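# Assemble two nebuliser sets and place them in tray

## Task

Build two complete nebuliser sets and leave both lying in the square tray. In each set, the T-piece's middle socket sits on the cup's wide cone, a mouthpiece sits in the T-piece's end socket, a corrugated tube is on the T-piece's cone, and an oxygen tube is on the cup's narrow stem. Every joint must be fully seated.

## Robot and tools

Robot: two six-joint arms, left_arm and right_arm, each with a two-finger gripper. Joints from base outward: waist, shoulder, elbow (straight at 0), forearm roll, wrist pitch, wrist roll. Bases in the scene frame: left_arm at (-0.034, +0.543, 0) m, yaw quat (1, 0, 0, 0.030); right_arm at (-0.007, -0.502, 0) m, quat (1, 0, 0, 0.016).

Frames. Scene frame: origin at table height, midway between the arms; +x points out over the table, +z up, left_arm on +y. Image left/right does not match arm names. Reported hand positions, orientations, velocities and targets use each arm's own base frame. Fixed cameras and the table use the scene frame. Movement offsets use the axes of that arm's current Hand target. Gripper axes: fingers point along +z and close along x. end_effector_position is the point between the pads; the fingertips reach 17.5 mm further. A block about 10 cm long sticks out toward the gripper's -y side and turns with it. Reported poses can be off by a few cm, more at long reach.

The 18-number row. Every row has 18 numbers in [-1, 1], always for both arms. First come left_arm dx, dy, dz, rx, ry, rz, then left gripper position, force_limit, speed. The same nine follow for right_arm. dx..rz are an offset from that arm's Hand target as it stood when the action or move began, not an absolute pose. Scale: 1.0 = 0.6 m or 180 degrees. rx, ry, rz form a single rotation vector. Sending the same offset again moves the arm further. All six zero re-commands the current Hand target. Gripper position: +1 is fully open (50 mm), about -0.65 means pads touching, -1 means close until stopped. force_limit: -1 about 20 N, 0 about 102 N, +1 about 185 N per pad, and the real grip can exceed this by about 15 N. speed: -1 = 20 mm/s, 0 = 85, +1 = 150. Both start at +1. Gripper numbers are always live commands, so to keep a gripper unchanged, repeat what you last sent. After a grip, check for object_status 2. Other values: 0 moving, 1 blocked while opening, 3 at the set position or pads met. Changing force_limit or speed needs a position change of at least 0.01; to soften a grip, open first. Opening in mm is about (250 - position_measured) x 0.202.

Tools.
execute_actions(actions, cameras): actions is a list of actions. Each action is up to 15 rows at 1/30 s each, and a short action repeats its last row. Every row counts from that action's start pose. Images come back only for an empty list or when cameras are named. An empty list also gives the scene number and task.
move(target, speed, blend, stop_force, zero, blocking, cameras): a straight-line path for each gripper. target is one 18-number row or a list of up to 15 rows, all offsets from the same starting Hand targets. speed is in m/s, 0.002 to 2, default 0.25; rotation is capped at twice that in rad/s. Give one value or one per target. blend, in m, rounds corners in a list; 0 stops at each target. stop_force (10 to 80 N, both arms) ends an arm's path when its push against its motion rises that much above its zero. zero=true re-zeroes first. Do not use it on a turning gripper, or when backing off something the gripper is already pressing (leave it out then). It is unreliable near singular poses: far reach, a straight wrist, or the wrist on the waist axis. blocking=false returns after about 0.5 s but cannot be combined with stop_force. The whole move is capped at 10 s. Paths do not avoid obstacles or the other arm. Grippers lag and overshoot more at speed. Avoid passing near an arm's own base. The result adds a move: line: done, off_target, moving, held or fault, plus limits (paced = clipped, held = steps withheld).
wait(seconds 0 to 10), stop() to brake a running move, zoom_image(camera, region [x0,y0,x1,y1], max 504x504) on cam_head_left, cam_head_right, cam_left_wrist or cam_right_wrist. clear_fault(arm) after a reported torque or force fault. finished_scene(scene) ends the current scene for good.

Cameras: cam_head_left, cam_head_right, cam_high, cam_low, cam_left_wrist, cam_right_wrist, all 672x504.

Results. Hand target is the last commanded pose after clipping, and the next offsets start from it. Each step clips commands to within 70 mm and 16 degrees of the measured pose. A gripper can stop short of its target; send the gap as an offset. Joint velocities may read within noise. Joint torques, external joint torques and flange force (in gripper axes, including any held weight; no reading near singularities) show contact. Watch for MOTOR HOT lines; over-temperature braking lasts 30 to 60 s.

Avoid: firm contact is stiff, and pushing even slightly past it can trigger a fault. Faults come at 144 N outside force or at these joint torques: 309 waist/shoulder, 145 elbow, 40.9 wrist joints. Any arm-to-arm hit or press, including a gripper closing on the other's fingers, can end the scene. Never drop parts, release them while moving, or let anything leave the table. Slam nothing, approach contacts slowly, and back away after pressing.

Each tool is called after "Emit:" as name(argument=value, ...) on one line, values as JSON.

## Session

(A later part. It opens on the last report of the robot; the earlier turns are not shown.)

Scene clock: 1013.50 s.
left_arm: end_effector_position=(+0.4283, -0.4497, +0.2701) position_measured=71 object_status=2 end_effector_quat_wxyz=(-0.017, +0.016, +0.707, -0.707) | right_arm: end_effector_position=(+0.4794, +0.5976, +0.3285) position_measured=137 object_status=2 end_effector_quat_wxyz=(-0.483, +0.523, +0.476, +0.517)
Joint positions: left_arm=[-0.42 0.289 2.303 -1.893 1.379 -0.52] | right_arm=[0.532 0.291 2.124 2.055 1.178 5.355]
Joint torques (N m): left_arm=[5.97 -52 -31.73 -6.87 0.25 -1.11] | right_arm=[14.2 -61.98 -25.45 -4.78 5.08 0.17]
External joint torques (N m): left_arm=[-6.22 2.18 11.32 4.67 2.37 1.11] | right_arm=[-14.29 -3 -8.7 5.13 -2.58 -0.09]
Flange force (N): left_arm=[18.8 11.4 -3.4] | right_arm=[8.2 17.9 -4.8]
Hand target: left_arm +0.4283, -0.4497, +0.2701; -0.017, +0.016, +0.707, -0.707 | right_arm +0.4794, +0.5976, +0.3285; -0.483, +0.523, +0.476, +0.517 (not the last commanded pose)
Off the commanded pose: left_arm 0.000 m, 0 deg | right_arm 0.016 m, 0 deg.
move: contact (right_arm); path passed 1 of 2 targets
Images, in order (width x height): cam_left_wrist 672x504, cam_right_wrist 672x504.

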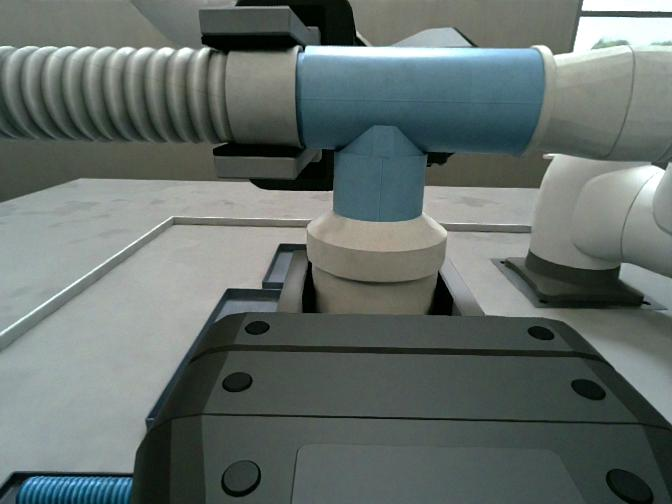

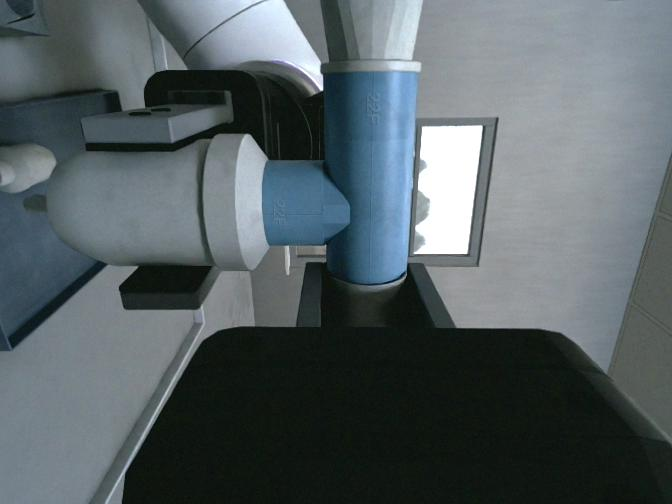

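Emit:
move(target=[[0,0,0,0,0,0,-0.97,1,-0.6,-0.00085,-0.0015,0.00003,0,0.02222,0,-1,1,-0.6],[0,0,0,0,0,0,-0.97,1,-0.6,0.00085,-0.003,0.00003,0,-0.02222,0,-1,1,-0.6],[0,0,0,0,0,0,-0.97,1,-0.6,-0.00085,-0.0043,0.00003,0,0.02222,0,-1,1,-0.6],[0,0,0,0,0,0,-0.97,1,-0.6,0,-0.005,0,0,0,0,-1,1,-0.6]], speed=0.06, blend=[0.001,0.001,0.001,0], cameras=["cam_left_wrist","cam_right_wrist"])

Emit:
zoom_image(camera="cam_right_wrist", region=[290, 60, 490, 300])

Emit:
zoom_image(camera="cam_left_wrist", region=[190, 0, 390, 160])

Scene clock: 1023.93 s.
left_arm: end_effector_position=(+0.4283, -0.4497, +0.2701) position_measured=71 object_status=2 end_effector_quat_wxyz=(-0.017, +0.016, +0.707, -0.707) | right_arm: end_effector_position=(+0.4764, +0.5979, +0.3285) position_measured=137 object_status=2 end_effector_quat_wxyz=(-0.483, +0.523, +0.476, +0.517)
Joint positions: left_arm=[-0.42 0.289 2.303 -1.893 1.379 -0.52] | right_arm=[0.535 0.288 2.129 2.058 1.177 5.352]
Joint torques (N m): left_arm=[21.91 -50.12 -42.4 -13.9 -3.04 -2.08] | right_arm=[26.51 -63.35 -11.56 -11.32 8.29 0.66]
External joint torques (N m): left_arm=[-22.06 0.06 22.13 11.71 5.67 2.08] | right_arm=[-26.56 -1.62 -22.65 11.66 -5.77 -0.59]
Flange force (N): left_arm=[46.7 14.0 6.2] | right_arm=[12.2 43.6 5.4]
Hand target: left_arm +0.4283, -0.4497, +0.2701; -0.017, +0.016, +0.707, -0.707 | right_arm +0.4764, +0.5979, +0.3285; -0.483, +0.523, +0.476, +0.517
Off the commanded pose: left_arm 0.000 m, 0 deg | right_arm 0.000 m, 0 deg.
move: done
Images, in order (width x height): cam_left_wrist 672x504, cam_right_wrist 672x504.

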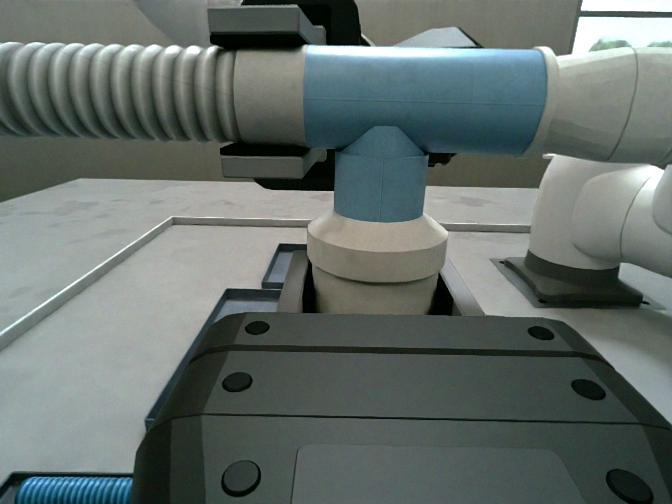

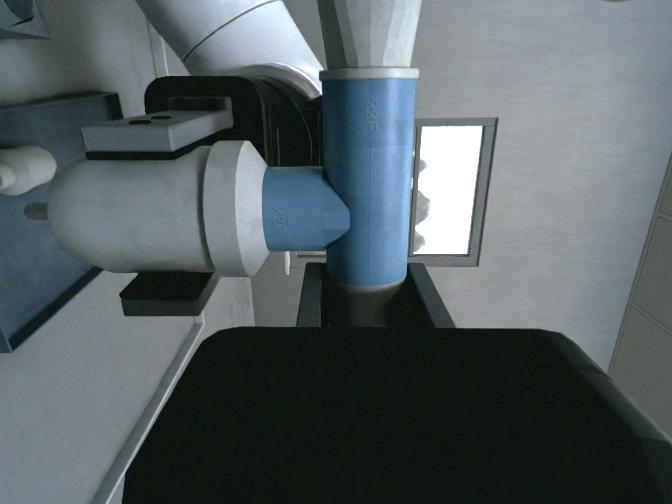

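Scaled by 2.100 from the camera's 672x504 image, which has a finer 960x720 frame.

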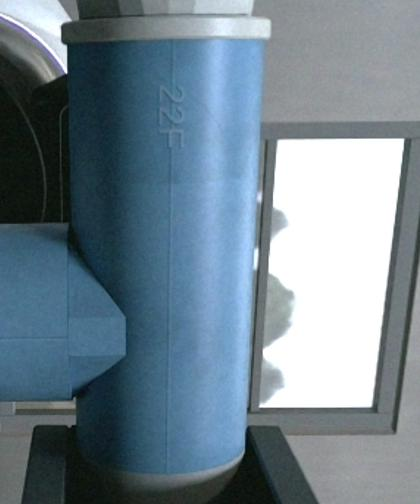

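Scaled by 2.520 from the camera's 672x504 image, which has a finer 960x720 frame.

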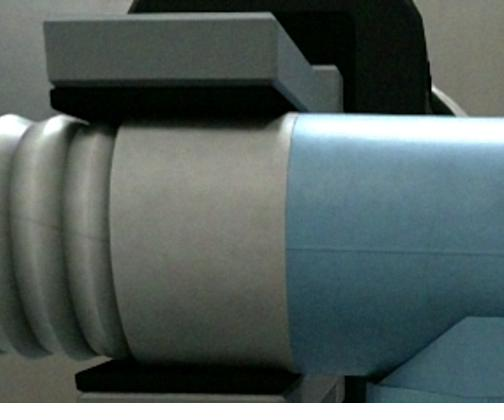

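Emit:
move(target=[[0,0,0,0,0,0,-0.97,1,-0.6,-0.00085,-0.0011,0.00003,0,0.02222,0,-1,1,-0.6],[0,0,0,0,0,0,-0.97,1,-0.6,0.00085,-0.0021,0.00003,0,-0.02222,0,-1,1,-0.6],[0,0,0,0,0,0,-0.97,1,-0.6,0,-0.0024,0,0,0,0,-1,1,-0.6]], speed=0.06, blend=[0.001,0.001,0])

Emit:
move(target=[[0,0,0,0,0,0,-0.97,1,-0.6,0,0.0018,0,0,0,0,-1,1,-0.6],[0,0,0,0,0,0,-0.97,1,-0.6,0,0.0018,0,0,0,0,0.5,1,-0.6],[0,0,0,0,0,0,-0.97,1,-0.6,0,0.0018,-0.03,0,0,0,0.5,1,-0.6],[0,0,0,0,0,0,-0.97,1,-0.6,0,0.0018,-0.1333,0,0,0,0.5,1,-0.6]], speed=[0.03,0.03,0.06,0.25], blend=[0,0,0.005,0], cameras=["cam_left_wrist","cam_right_wrist"])

Emit:
zoom_image(camera="cam_left_wrist", region=[190, 0, 390, 160])

Emit:
zoom_image(camera="cam_right_wrist", region=[260, 60, 490, 300])

Scene clock: 1049.67 s.
left_arm: end_effector_position=(+0.4283, -0.4497, +0.2702) position_measured=71 object_status=2 end_effector_quat_wxyz=(-0.017, +0.016, +0.707, -0.707) | right_arm: end_effector_position=(+0.4750, +0.5979, +0.3285) position_measured=137 object_status=2 end_effector_quat_wxyz=(-0.483, +0.523, +0.476, +0.517)
Joint positions: left_arm=[-0.42 0.289 2.303 -1.893 1.379 -0.52] | right_arm=[0.536 0.286 2.131 2.06 1.177 5.351]
Joint torques (N m): left_arm=[21.31 -46.04 -56.57 -19.72 -5.8 -3.41] | right_arm=[52.36 -64.67 -8.4 -15.9 13.96 0.99]
External joint torques (N m): left_arm=[-21.46 -4.14 36.18 17.52 8.44 3.42] | right_arm=[-52.6 0.33 -25.68 16.25 -11.45 -0.91]
Flange force (N): left_arm=[71.1 15.3 -16.7] | right_arm=[12.9 69.9 -17.0]
Hand target: left_arm +0.4283, -0.4497, +0.2701; -0.017, +0.016, +0.707, -0.707 | right_arm +0.4750, +0.5980, +0.3285; -0.483, +0.523, +0.476, +0.517
Off the commanded pose: left_arm 0.000 m, 0 deg | right_arm 0.000 m, 0 deg.
move: done

Scene clock: 1051.80 s.
left_arm: end_effector_position=(+0.4283, -0.4497, +0.2701) position_measured=71 object_status=2 end_effector_quat_wxyz=(-0.017, +0.016, +0.707, -0.707) | right_arm: end_effector_position=(+0.4695, +0.5182, +0.3285) position_measured=78 object_status=3 end_effector_quat_wxyz=(-0.483, +0.523, +0.476, +0.517)
Joint positions: left_arm=[-0.42 0.289 2.303 -1.893 1.379 -0.52] | right_arm=[0.405 0.228 2.214 1.955 1.265 5.366]
Joint torques (N m): left_arm=[1.62 -52.72 -20.56 -1.77 2.33 -0.17] | right_arm=[-2.29 -55.58 -31.76 0.56 2.71 0.13]
External joint torques (N m): left_arm=[-1.6 2.57 0.14 -0.43 0.3 0.17] | right_arm=[2.11 -1.68 -1.41 0.18 -0.23 -0.05]
Flange force (N): left_arm=[-0.9 5.6 4.4] | right_arm=[3.4 -2.0 4.4]
Hand target: left_arm +0.4283, -0.4497, +0.2701; -0.017, +0.016, +0.707, -0.707 | right_arm +0.4695, +0.5182, +0.3285; -0.483, +0.523, +0.476, +0.517
Off the commanded pose: left_arm 0.000 m, 0 deg | right_arm 0.000 m, 0 deg.
move: done
Images, in order (width x height): cam_left_wrist 672x504, cam_right_wrist 672x504.

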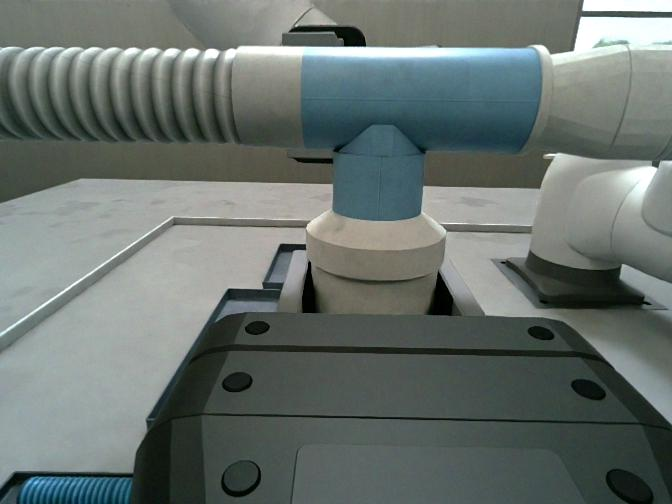

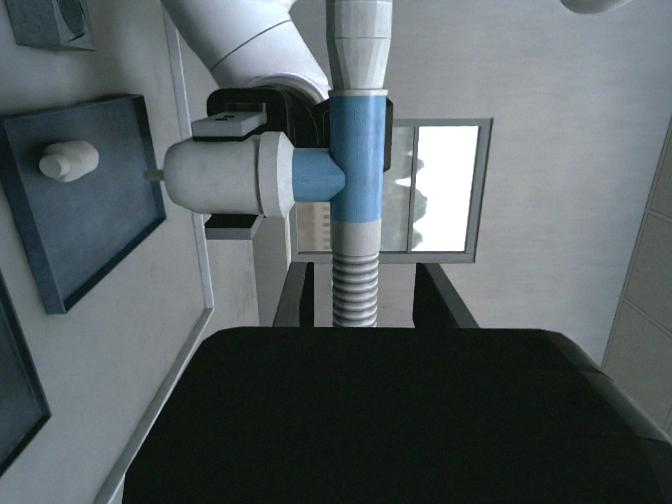

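Scaled by 2.520 from the camera's 672x504 image, which has a finer 960x720 frame.

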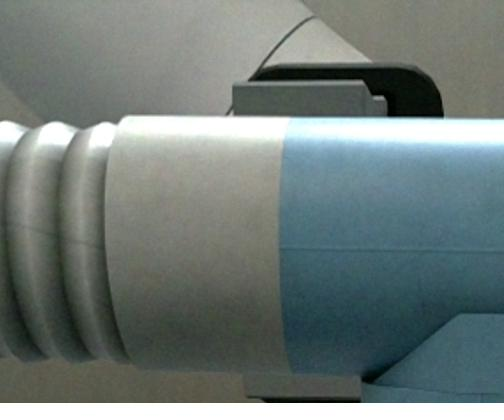

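Scaled by 2.100 from the camera's 672x504 image, which has a finer 960x720 frame.

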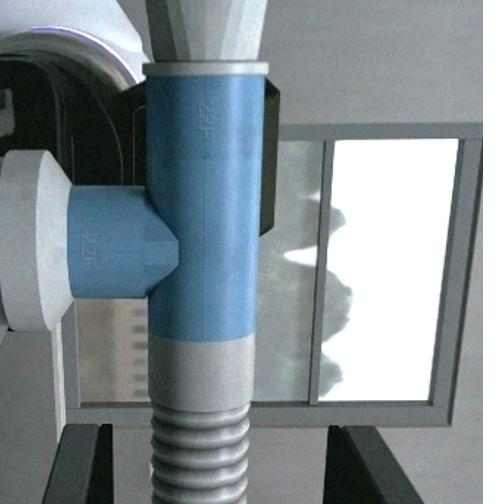

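Emit:
move(target=[0,0,0,0,0,0,-0.97,1,-0.6,-0.1291,0.1306,-0.3379,0.0085,-0.5003,-0.0151,0.1,1,-0.6], speed=0.4, cameras=["cam_right_wrist","cam_head_left"])

Emit:
zoom_image(camera="cam_right_wrist", region=[180, 90, 400, 280])

Scene clock: 1058.57 s.
left_arm: end_effector_position=(+0.4283, -0.4497, +0.2701) position_measured=71 object_status=2 end_effector_quat_wxyz=(-0.017, +0.016, +0.707, -0.707) | right_arm: end_effector_position=(+0.5303, +0.3092, +0.2498) position_measured=138 object_status=3 end_effector_quat_wxyz=(-0.094, +0.619, +0.774, +0.090)
Joint positions: left_arm=[-0.42 0.289 2.303 -1.893 1.379 -0.52] | right_arm=[0.351 0.132 1.876 0.288 1.093 6.285]
Joint torques (N m): left_arm=[1.71 -52.62 -20.52 -1.75 2.33 -0.15] | right_arm=[-2.23 -53.27 -39.14 4.27 0.16 0.07]
External joint torques (N m): left_arm=[-1.92 2.82 0.16 -0.44 0.29 0.15] | right_arm=[2.28 -1.62 -1.62 0.28 -0.17 -0.05]
Flange force (N): left_arm=[-0.9 6.0 5.2] | right_arm=[4.4 -0.1 -1.5]
Hand target: left_arm +0.4283, -0.4497, +0.2701; -0.017, +0.016, +0.707, -0.707 | right_arm +0.5300, +0.3098, +0.2500; -0.022, +0.698, +0.716, +0.021
Off the commanded pose: left_arm 0.000 m, 0 deg | right_arm 0.001 m, 21 deg; orientation clipped.
joint sent to its limit (right arm) — joint 6 (wrist roll), upper limit. The joint targets are off in orientation, not in position.
move: off_target (right_arm); limits=paced
Images, in order (width x height): cam_head_left 672x504, cam_right_wrist 672x504.

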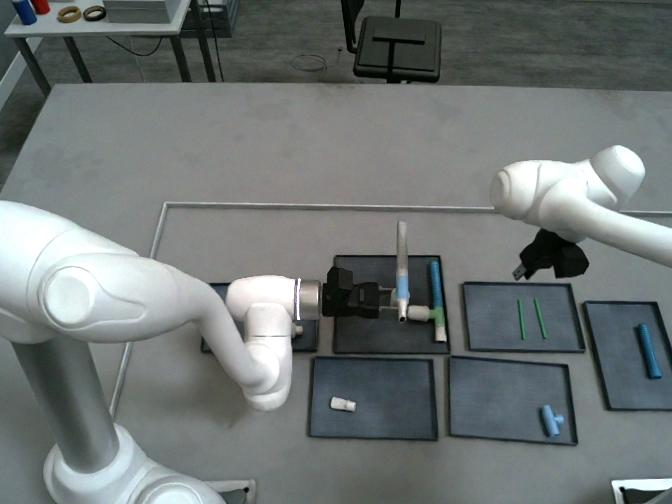

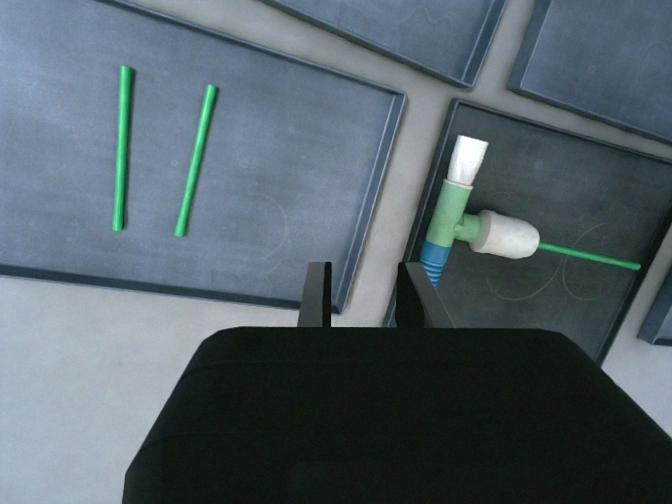

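Scaled by 2.291 from the camera's 672x504 image, which has a finer 960x720 frame.

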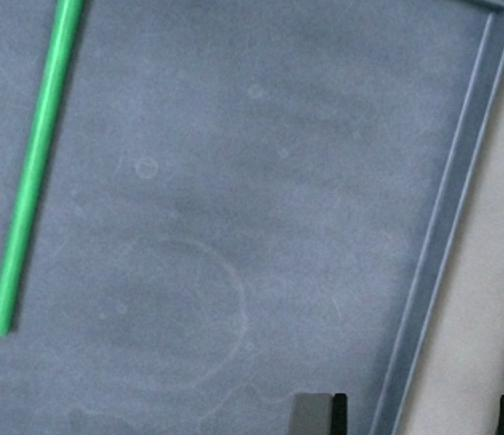

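Emit:
move(target=[[0,0,0,0,0,0,-0.97,1,-0.6,0,0,0,0.0196,-0.0123,-0.6478,0.1,1,-0.6],[0,0,0,0,0,0,-0.97,1,-0.6,-0.05,-0.025,0.08,-0.0209,-0.011,0.6856,0.1,1,-0.6],[0,0,0,0,0,0,-0.97,1,-0.6,-0.1049,-0.0533,0.2278,-0.0008,-0.0194,0.0189,0.1,1,-0.6]], speed=0.8, cameras=["cam_right_wrist"])

Emit:
zoom_image(camera="cam_right_wrist", region=[260, 60, 460, 330])

Scene clock: 1103.07 s.
left_arm: end_effector_position=(+0.4283, -0.4497, +0.2701) position_measured=71 object_status=2 end_effector_quat_wxyz=(-0.017, +0.016, +0.707, -0.707) | right_arm: end_effector_position=(+0.4994, +0.2546, +0.1098) position_measured=138 object_status=3 end_effector_quat_wxyz=(+0.000, +0.719, +0.695, +0.000)
Joint positions: left_arm=[-0.42 0.289 2.303 -1.893 1.379 -0.52] | right_arm=[0.41 0.212 2.055 0.001 0.875 0.442]
Joint torques (N m): left_arm=[1.7 -52.63 -20.49 -1.74 2.32 -0.15] | right_arm=[-2.19 -54.69 -32.65 3.18 0.19 0.01]
External joint torques (N m): left_arm=[-1.82 2.26 0.05 -0.47 0.33 0.15] | right_arm=[2.03 -1.68 -1.24 0.22 -0.13 -0.01]
Flange force (N): left_arm=[-0.5 5.0 4.8] | right_arm=[3.2 -1.7 -2.7]
Hand target: left_arm +0.4283, -0.4497, +0.2701; -0.017, +0.016, +0.707, -0.707 | right_arm +0.4994, +0.2546, +0.1098; +0.000, +0.719, +0.695, +0.000
Off the commanded pose: left_arm 0.000 m, 0 deg | right_arm 0.000 m, 0 deg.
move: done
Images, in order (width x height): cam_right_wrist 672x504.

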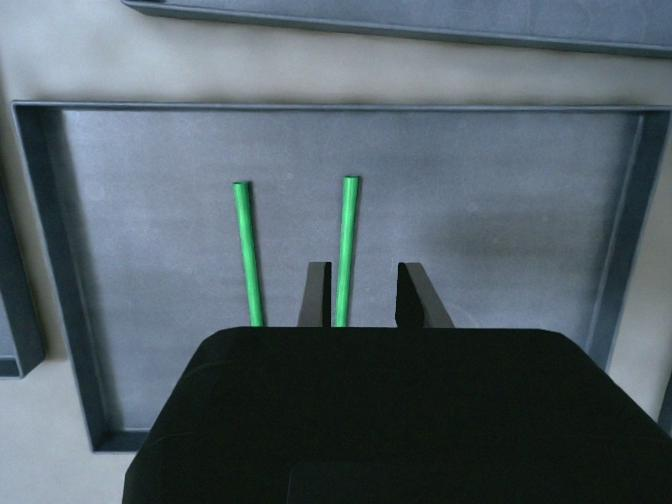

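Scaled by 1.867 from the camera's 672x504 image, which has a finer 960x720 frame.

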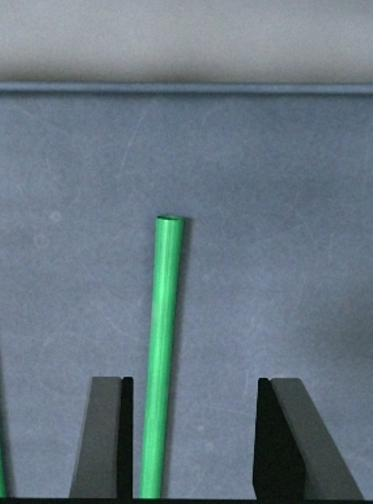

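Emit:
move(target=[[0,0,0,0,0,0,-0.97,1,-0.6,-0.0047,-0.0012,0.105,0,0,0.0178,0.1,1,-0.6],[0,0,0,0,0,0,-0.97,1,-0.6,-0.0047,-0.0012,0.1455,0,0,0.0178,0.1,1,-0.6],[0,0,0,0,0,0,-0.97,1,-0.6,-0.0047,-0.0012,0.1455,0,0,0.0178,-1,0.2,-0.6],[0,0,0,0,0,0,-0.97,1,-0.6,-0.0047,-0.0012,0.11,0,0,0.0178,-1,0.2,-0.6],[0,0,0,0,0,0,-0.97,1,-0.6,-0.0047,-0.0012,-0.185,0,0,0.0178,-1,0.2,-0.6]], speed=[0.2,0.06,0.06,0.08,0.35], blend=[0.005,0,0,0.01,0], cameras=["cam_right_wrist"])

Emit:
zoom_image(camera="cam_right_wrist", region=[270, 60, 460, 330])

Scene clock: 1125.80 s.
left_arm: end_effector_position=(+0.4283, -0.4497, +0.2701) position_measured=71 object_status=2 end_effector_quat_wxyz=(-0.017, +0.016, +0.707, -0.707) | right_arm: end_effector_position=(+0.4986, +0.2517, +0.2207) position_measured=227 object_status=2 end_effector_quat_wxyz=(+0.000, +0.738, +0.675, +0.000)
Joint positions: left_arm=[-0.42 0.289 2.303 -1.893 1.379 -0.52] | right_arm=[0.405 0.1 1.951 0.001 1.091 0.494]
Joint torques (N m): left_arm=[1.67 -52.75 -20.6 -1.72 2.33 -0.13] | right_arm=[-2.1 -47.51 -37.53 3.69 0.27 -0.05]
External joint torques (N m): left_arm=[-1.69 2.73 0.28 -0.47 0.3 0.13] | right_arm=[1.78 -2.34 -1.67 0.24 -0.2 0.05]
Flange force (N): left_arm=[-0.7 5.9 4.7] | right_arm=[2.5 -2.2 -3.4]
Hand target: left_arm +0.4283, -0.4497, +0.2701; -0.017, +0.016, +0.707, -0.707 | right_arm +0.4986, +0.2517, +0.2208; +0.000, +0.738, +0.675, +0.000
Off the commanded pose: left_arm 0.000 m, 0 deg | right_arm 0.000 m, 0 deg.
move: done
Images, in order (width x height): cam_right_wrist 672x504.

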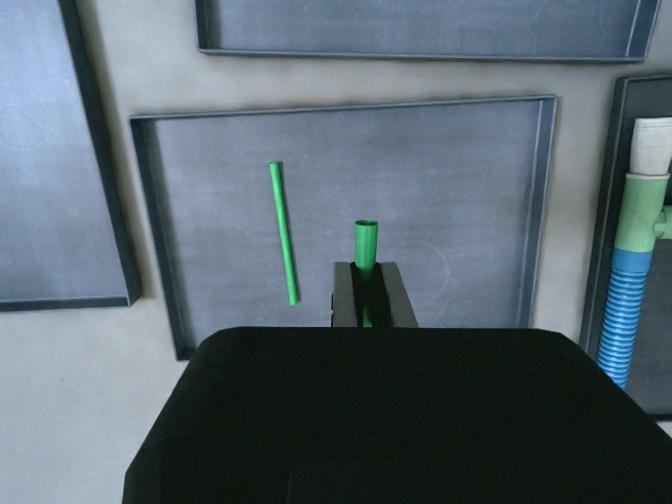

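Scaled by 1.867 from the camera's 672x504 image, which has a finer 960x720 frame.

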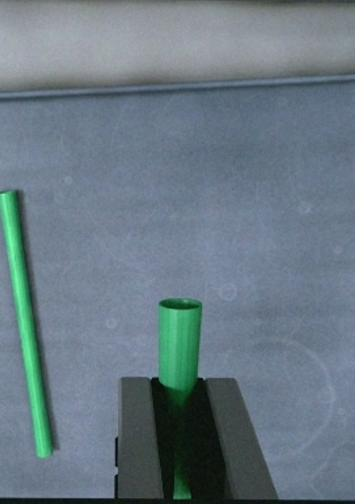

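Emit:
move(target=[[0,0,0,0,0,0,-0.97,1,-0.6,0.2103,-0.05,-0.0488,0.1967,0.1858,0.1858,-1,0.2,-0.6],[0,0,0,0,0,0,-0.97,1,-0.6,0.3372,-0.1283,0.0012,0.3934,0.3715,0.3715,-1,0.2,-0.6],[0,0,0,0,0,0,-0.97,1,-0.6,0.5608,-0.1366,0.0678,0.3934,0.3715,0.3715,-1,0.2,-0.6]], speed=[0.4,0.4,0.2], blend=[0.02,0.01,0], cameras=["cam_right_wrist","cam_low","cam_left_wrist"])

Emit:
zoom_image(camera="cam_right_wrist", region=[320, 100, 420, 330])

Emit:
zoom_image(camera="cam_low", region=[170, 164, 206, 214])

Scene clock: 1144.43 s.
left_arm: end_effector_position=(+0.4283, -0.4497, +0.2701) position_measured=71 object_status=2 end_effector_quat_wxyz=(-0.017, +0.016, +0.707, -0.707) | right_arm: end_effector_position=(+0.4469, +0.5942, +0.1804) position_measured=227 object_status=2 end_effector_quat_wxyz=(+0.707, -0.707, +0.012, -0.011)
Joint positions: left_arm=[-0.42 0.289 2.303 -1.893 1.379 -0.52] | right_arm=[0.542 0.516 2.21 2.106 1.351 0.355]
Joint torques (N m): left_arm=[1.52 -52.8 -20.65 -1.71 2.33 -0.14] | right_arm=[-1.52 -74.45 -22.21 0.03 3.14 0.02]
External joint torques (N m): left_arm=[-1.51 2.88 0.18 -0.5 0.29 0.14] | right_arm=[1.03 -1.75 -0.9 0.15 -0.24 -0.02]
Flange force (N): left_arm=[-1.2 6.2 4.4] | right_arm=[-1.0 -3.4 2.2]
Hand target: left_arm +0.4283, -0.4497, +0.2701; -0.017, +0.016, +0.707, -0.707 | right_arm +0.4469, +0.5942, +0.1803; +0.707, -0.707, +0.012, -0.011
Off the commanded pose: left_arm 0.000 m, 0 deg | right_arm 0.000 m, 0 deg.
move: done
Images, in order (width x height): cam_low 672x504, cam_left_wrist 672x504, cam_right_wrist 672x504.

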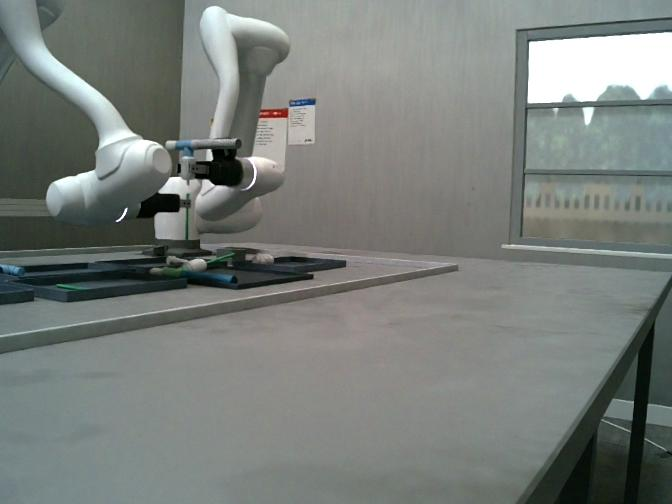

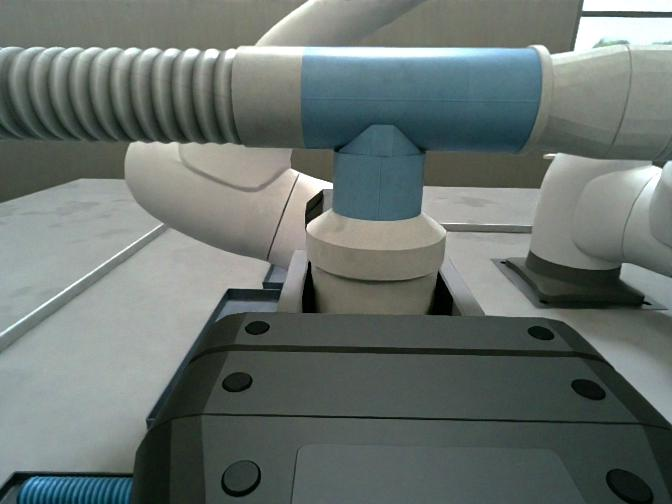

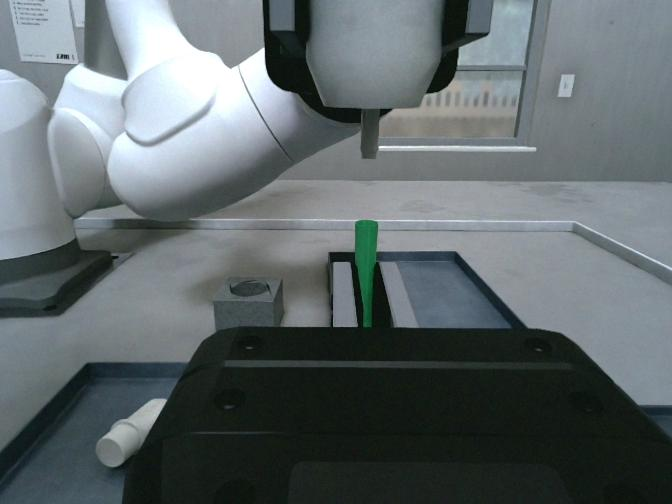

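Scaled by 2.191 from the camera's 672x504 image, which has a finer 960x720 frame.

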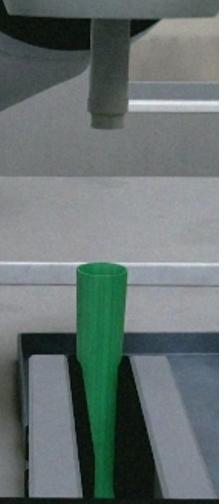

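Scaled by 10.080 from the camera's 672x504 image, which has a finer 960x720 frame.

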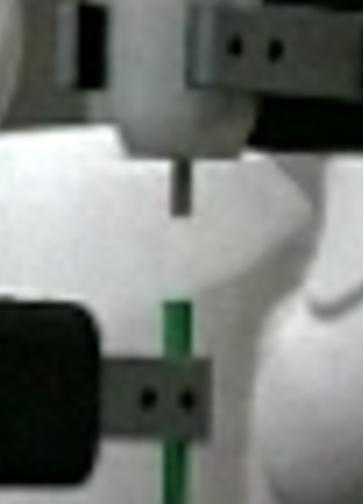

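Emit:
move(target=[[0,0,0,0,0,0,-0.97,1,-0.6,0,-0.03,0,0,0,0,-1,0.2,-0.6],[0,0,0,0,0,0,-0.97,1,-0.6,0,-0.1,0,0,0,0,-1,0.2,-0.6]], speed=[0.05,0.014], stop_force=12, cameras=["cam_right_wrist","cam_low"])

Emit:
zoom_image(camera="cam_right_wrist", region=[320, 100, 420, 330])

Emit:
zoom_image(camera="cam_low", region=[170, 164, 206, 214])

Scene clock: 1155.93 s.
left_arm: end_effector_position=(+0.4283, -0.4497, +0.2701) position_measured=71 object_status=2 end_effector_quat_wxyz=(-0.017, +0.016, +0.707, -0.707) | right_arm: end_effector_position=(+0.4469, +0.5942, +0.2169) position_measured=227 object_status=2 end_effector_quat_wxyz=(+0.707, -0.707, +0.012, -0.011)
Joint positions: left_arm=[-0.42 0.289 2.303 -1.893 1.379 -0.52] | right_arm=[0.542 0.45 2.204 2.09 1.314 0.419]
Joint torques (N m): left_arm=[5.39 -41.12 -13.37 0.25 -3.39 0] | right_arm=[-2.17 -85.91 -30.54 1.49 9.21 -0.03]
External joint torques (N m): left_arm=[-5.43 -8.91 -7.15 -2.46 6.02 0] | right_arm=[2.12 13.22 4.71 -1.29 -6.38 0.03]
Flange force (N): left_arm=[2.4 -14.3 9.6] | right_arm=[1.9 17.5 9.6]
Hand target: left_arm +0.4283, -0.4497, +0.2701; -0.017, +0.016, +0.707, -0.707 | right_arm +0.4469, +0.5942, +0.2169; +0.707, -0.707, +0.012, -0.011 (not the last commanded pose)
Off the commanded pose: left_arm 0.000 m, 0 deg | right_arm 0.023 m, 0 deg.
move: contact (right_arm); path passed 1 of 2 targets
Images, in order (width x height): cam_low 672x504, cam_right_wrist 672x504.

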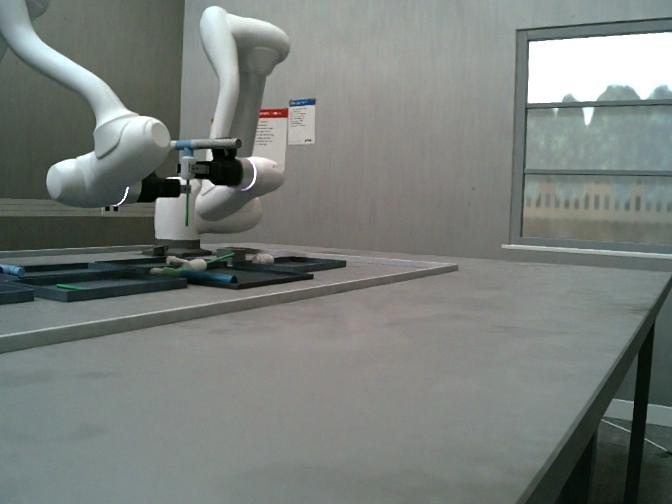

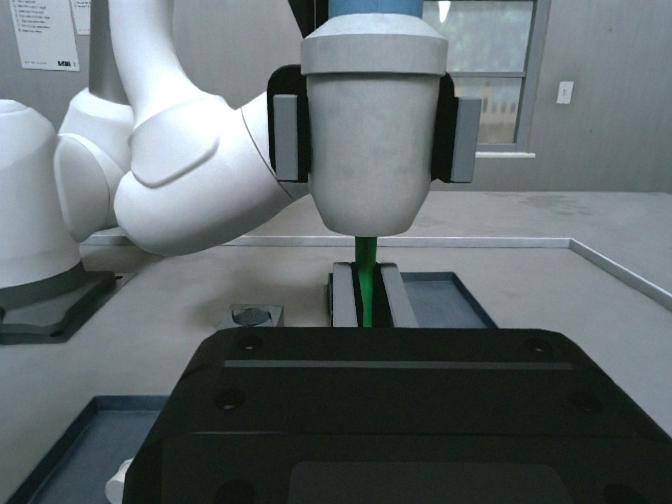

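Scaled by 2.191 from the camera's 672x504 image, which has a finer 960x720 frame.

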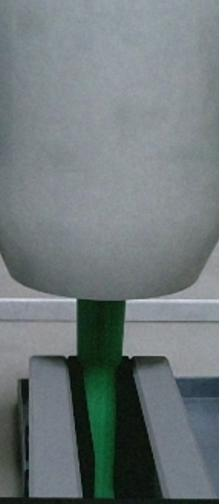

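Scaled by 10.080 from the camera's 672x504 image, which has a finer 960x720 frame.

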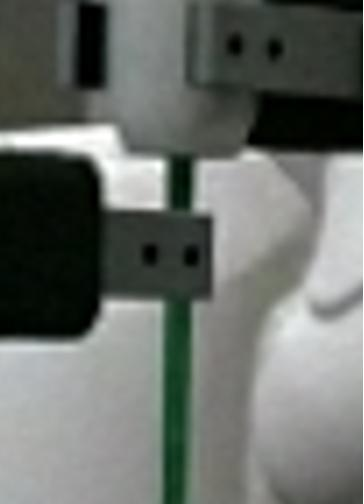

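Emit:
move(target=[[0,0,0,0,0,0,-0.97,1,-0.6,-0.00218,-0.0011,0.00009,0,0.02778,0,-1,0.2,-0.6],[0,0,0,0,0,0,-0.97,1,-0.6,0.00218,-0.002,0.00009,0,-0.02778,0,-1,0.2,-0.6],[0,0,0,0,0,0,-0.97,1,-0.6,-0.00218,-0.0028,0.00009,0,0.02778,0,-1,0.2,-0.6],[0,0,0,0,0,0,-0.97,1,-0.6,0,-0.0032,0,0,0,0,-1,0.2,-0.6]], speed=0.06, blend=[0.001,0.001,0.001,0], cameras=["cam_right_wrist","cam_low"])

Emit:
zoom_image(camera="cam_right_wrist", region=[320, 100, 420, 330])

Emit:
zoom_image(camera="cam_low", region=[170, 164, 206, 214])

Scene clock: 1165.97 s.
left_arm: end_effector_position=(+0.4283, -0.4497, +0.2701) position_measured=71 object_status=2 end_effector_quat_wxyz=(-0.017, +0.016, +0.707, -0.707) | right_arm: end_effector_position=(+0.4469, +0.5942, +0.2188) position_measured=227 object_status=2 end_effector_quat_wxyz=(+0.707, -0.707, +0.012, -0.011)
Joint positions: left_arm=[-0.42 0.289 2.303 -1.893 1.379 -0.52] | right_arm=[0.542 0.447 2.204 2.09 1.312 0.423]
Joint torques (N m): left_arm=[4.27 -19.64 -0.62 4.68 -12.77 0.11] | right_arm=[0.96 -110.92 -46.21 5.24 19.87 -0.07]
External joint torques (N m): left_arm=[-4.38 -30.57 -19.71 -6.88 15.4 -0.11] | right_arm=[-1.29 38.28 20.2 -5.02 -17.04 0.07]
Flange force (N): left_arm=[5.1 -51.6 4.7] | right_arm=[4.7 53.0 5.6]
Hand target: left_arm +0.4283, -0.4497, +0.2701; -0.017, +0.016, +0.707, -0.707 | right_arm +0.4469, +0.5942, +0.2188; +0.707, -0.707, +0.012, -0.011
Off the commanded pose: left_arm 0.000 m, 0 deg | right_arm 0.000 m, 0 deg.
move: done
Images, in order (width x height): cam_low 672x504, cam_right_wrist 672x504.

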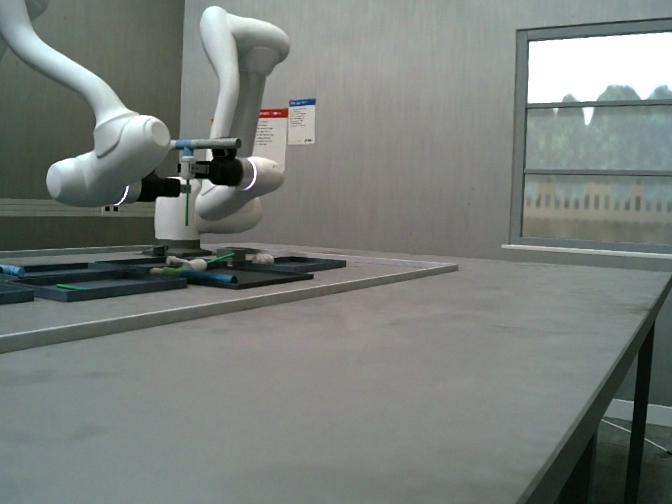

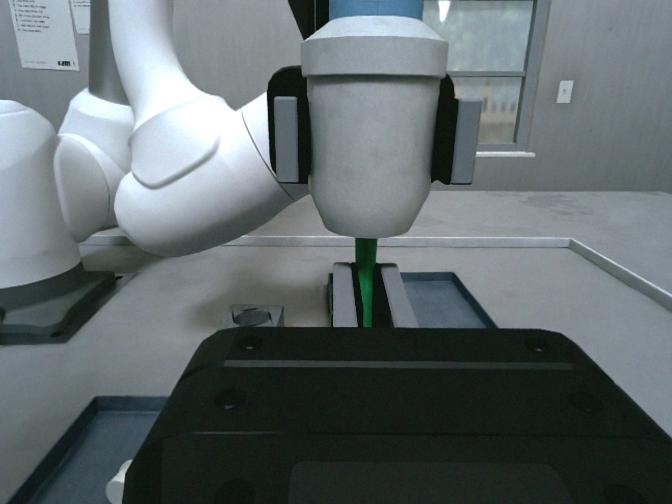

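Scaled by 2.191 from the camera's 672x504 image, which has a finer 960x720 frame.

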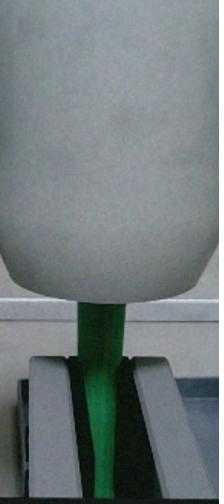

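Scaled by 10.080 from the camera's 672x504 image, which has a finer 960x720 frame.

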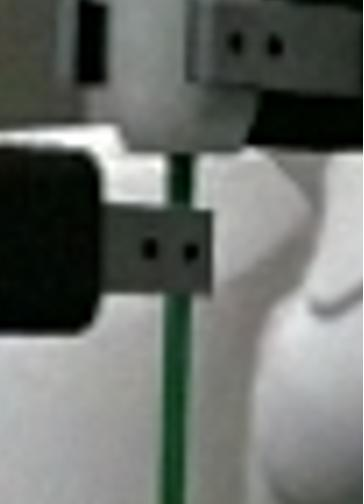

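Emit:
move(target=[[0,0,0,0,0,0,-0.97,1,-0.6,0,0.0017,0,0,0,0,-1,0.2,-0.6],[0,0,0,0,0,0,-0.97,1,-0.6,0,0.0017,0,0,0,0,0.1,1,-0.6],[0,0,0,0,0,0,-0.97,1,-0.6,0,0.0017,-0.04,0,0,0,0.1,1,-0.6],[0,0,0,0,0,0,-0.97,1,-0.6,0,0.0017,-0.2,0,0,0,0.1,1,-0.6],[0,0,0,0,0,0,-0.97,1,-0.6,-0.0209,-0.1353,-0.7414,0,0,0,0.1,1,-0.6]], speed=[0.03,0.03,0.07,0.3,0.4], blend=[0,0,0.005,0.03,0], cameras=["cam_head_left","cam_head_right","cam_low","cam_left_wrist"])

Emit:
zoom_image(camera="cam_low", region=[160, 134, 220, 234])

Emit:
zoom_image(camera="cam_head_left", region=[324, 210, 464, 360])

Emit:
zoom_image(camera="cam_head_right", region=[324, 210, 464, 360])

Scene clock: 1181.37 s.
left_arm: end_effector_position=(+0.4283, -0.4497, +0.2701) position_measured=71 object_status=2 end_effector_quat_wxyz=(-0.017, +0.016, +0.707, -0.707) | right_arm: end_effector_position=(+0.4201, +0.1500, +0.2998) position_measured=138 object_status=3 end_effector_quat_wxyz=(+0.707, -0.707, +0.012, -0.011)
Joint positions: left_arm=[-0.42 0.289 2.303 -1.893 1.379 -0.52] | right_arm=[-0.409 0.19 2.352 1.255 1.78 0.567]
Joint torques (N m): left_arm=[1.34 -52.71 -20.65 -1.75 2.36 -0.15] | right_arm=[-1.37 -46.05 -26.27 2.23 2.82 0]
External joint torques (N m): left_arm=[-1.58 2.62 0.39 -0.44 0.27 0.15] | right_arm=[1.31 -1.37 -1.14 0.19 -0.21 0]
Flange force (N): left_arm=[-0.5 5.8 4.3] | right_arm=[1.6 -3.2 3.3]
Hand target: left_arm +0.4283, -0.4497, +0.2701; -0.017, +0.016, +0.707, -0.707 | right_arm +0.4201, +0.1499, +0.2998; +0.707, -0.707, +0.012, -0.011
Off the commanded pose: left_arm 0.000 m, 0 deg | right_arm 0.000 m, 0 deg.
move: done; limits=paced
Images, in order (width x height): cam_head_left 672x504, cam_head_right 672x504, cam_low 672x504, cam_left_wrist 672x504.

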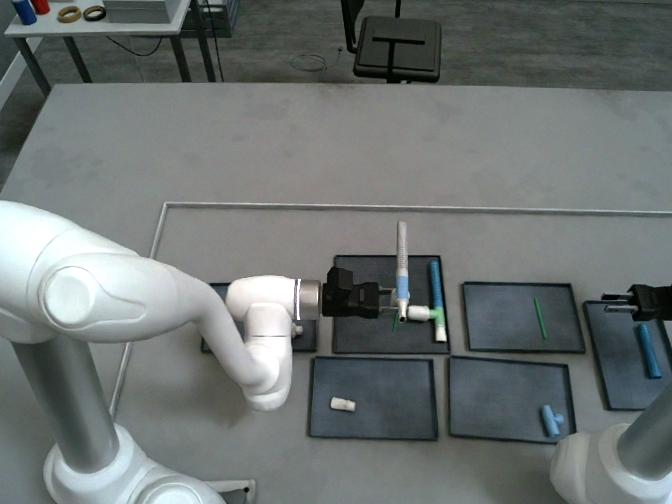

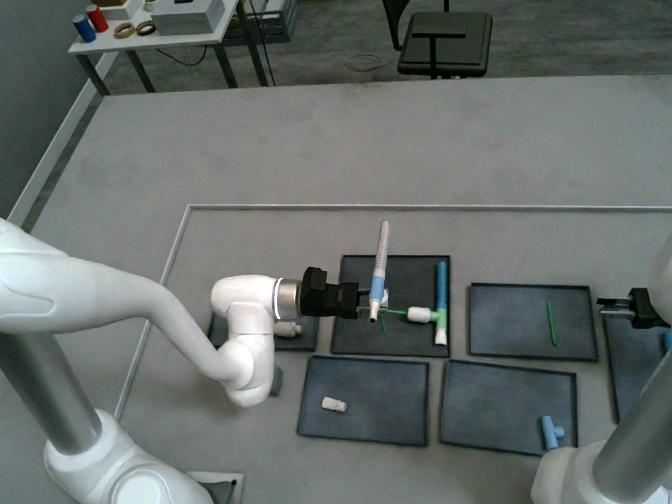

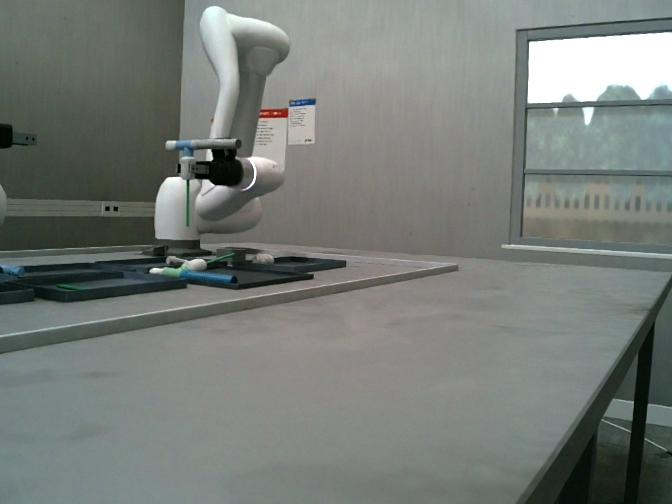

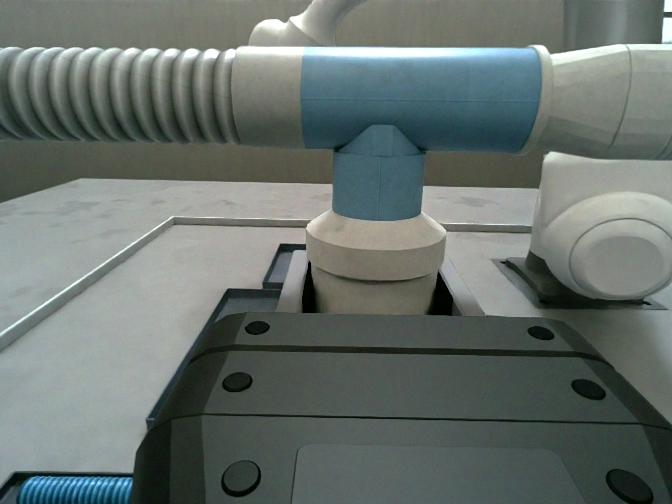

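Scaled by 5.040 from the camera's 672x504 image, which has a finer 960x720 frame.

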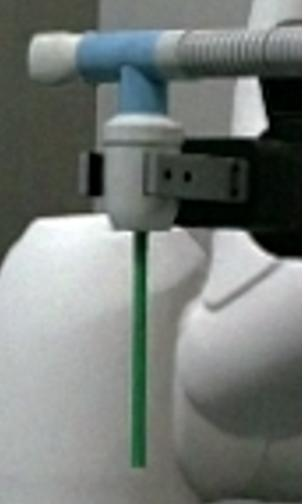

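Scaled by 3.360 from the camera's 672x504 image, which has a finer 960x720 frame.

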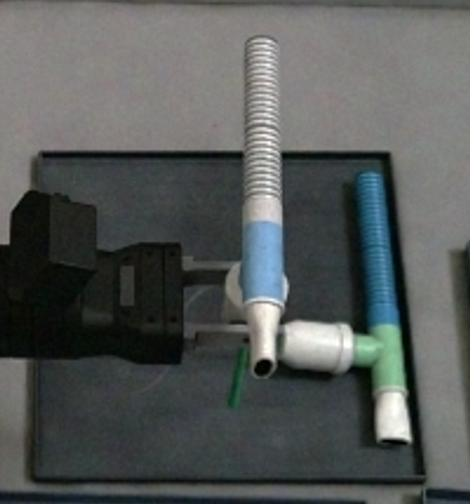

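Scaled by 3.360 from the camera's 672x504 image, which has a finer 960x720 frame.

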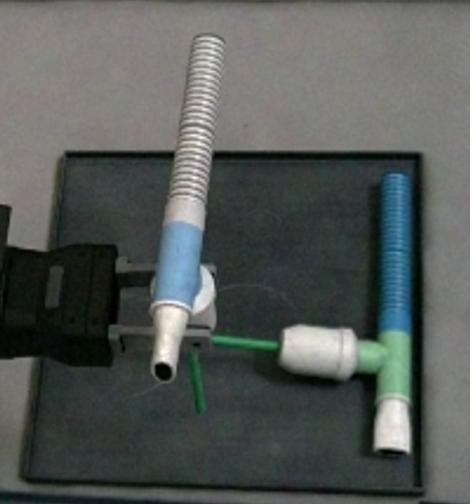

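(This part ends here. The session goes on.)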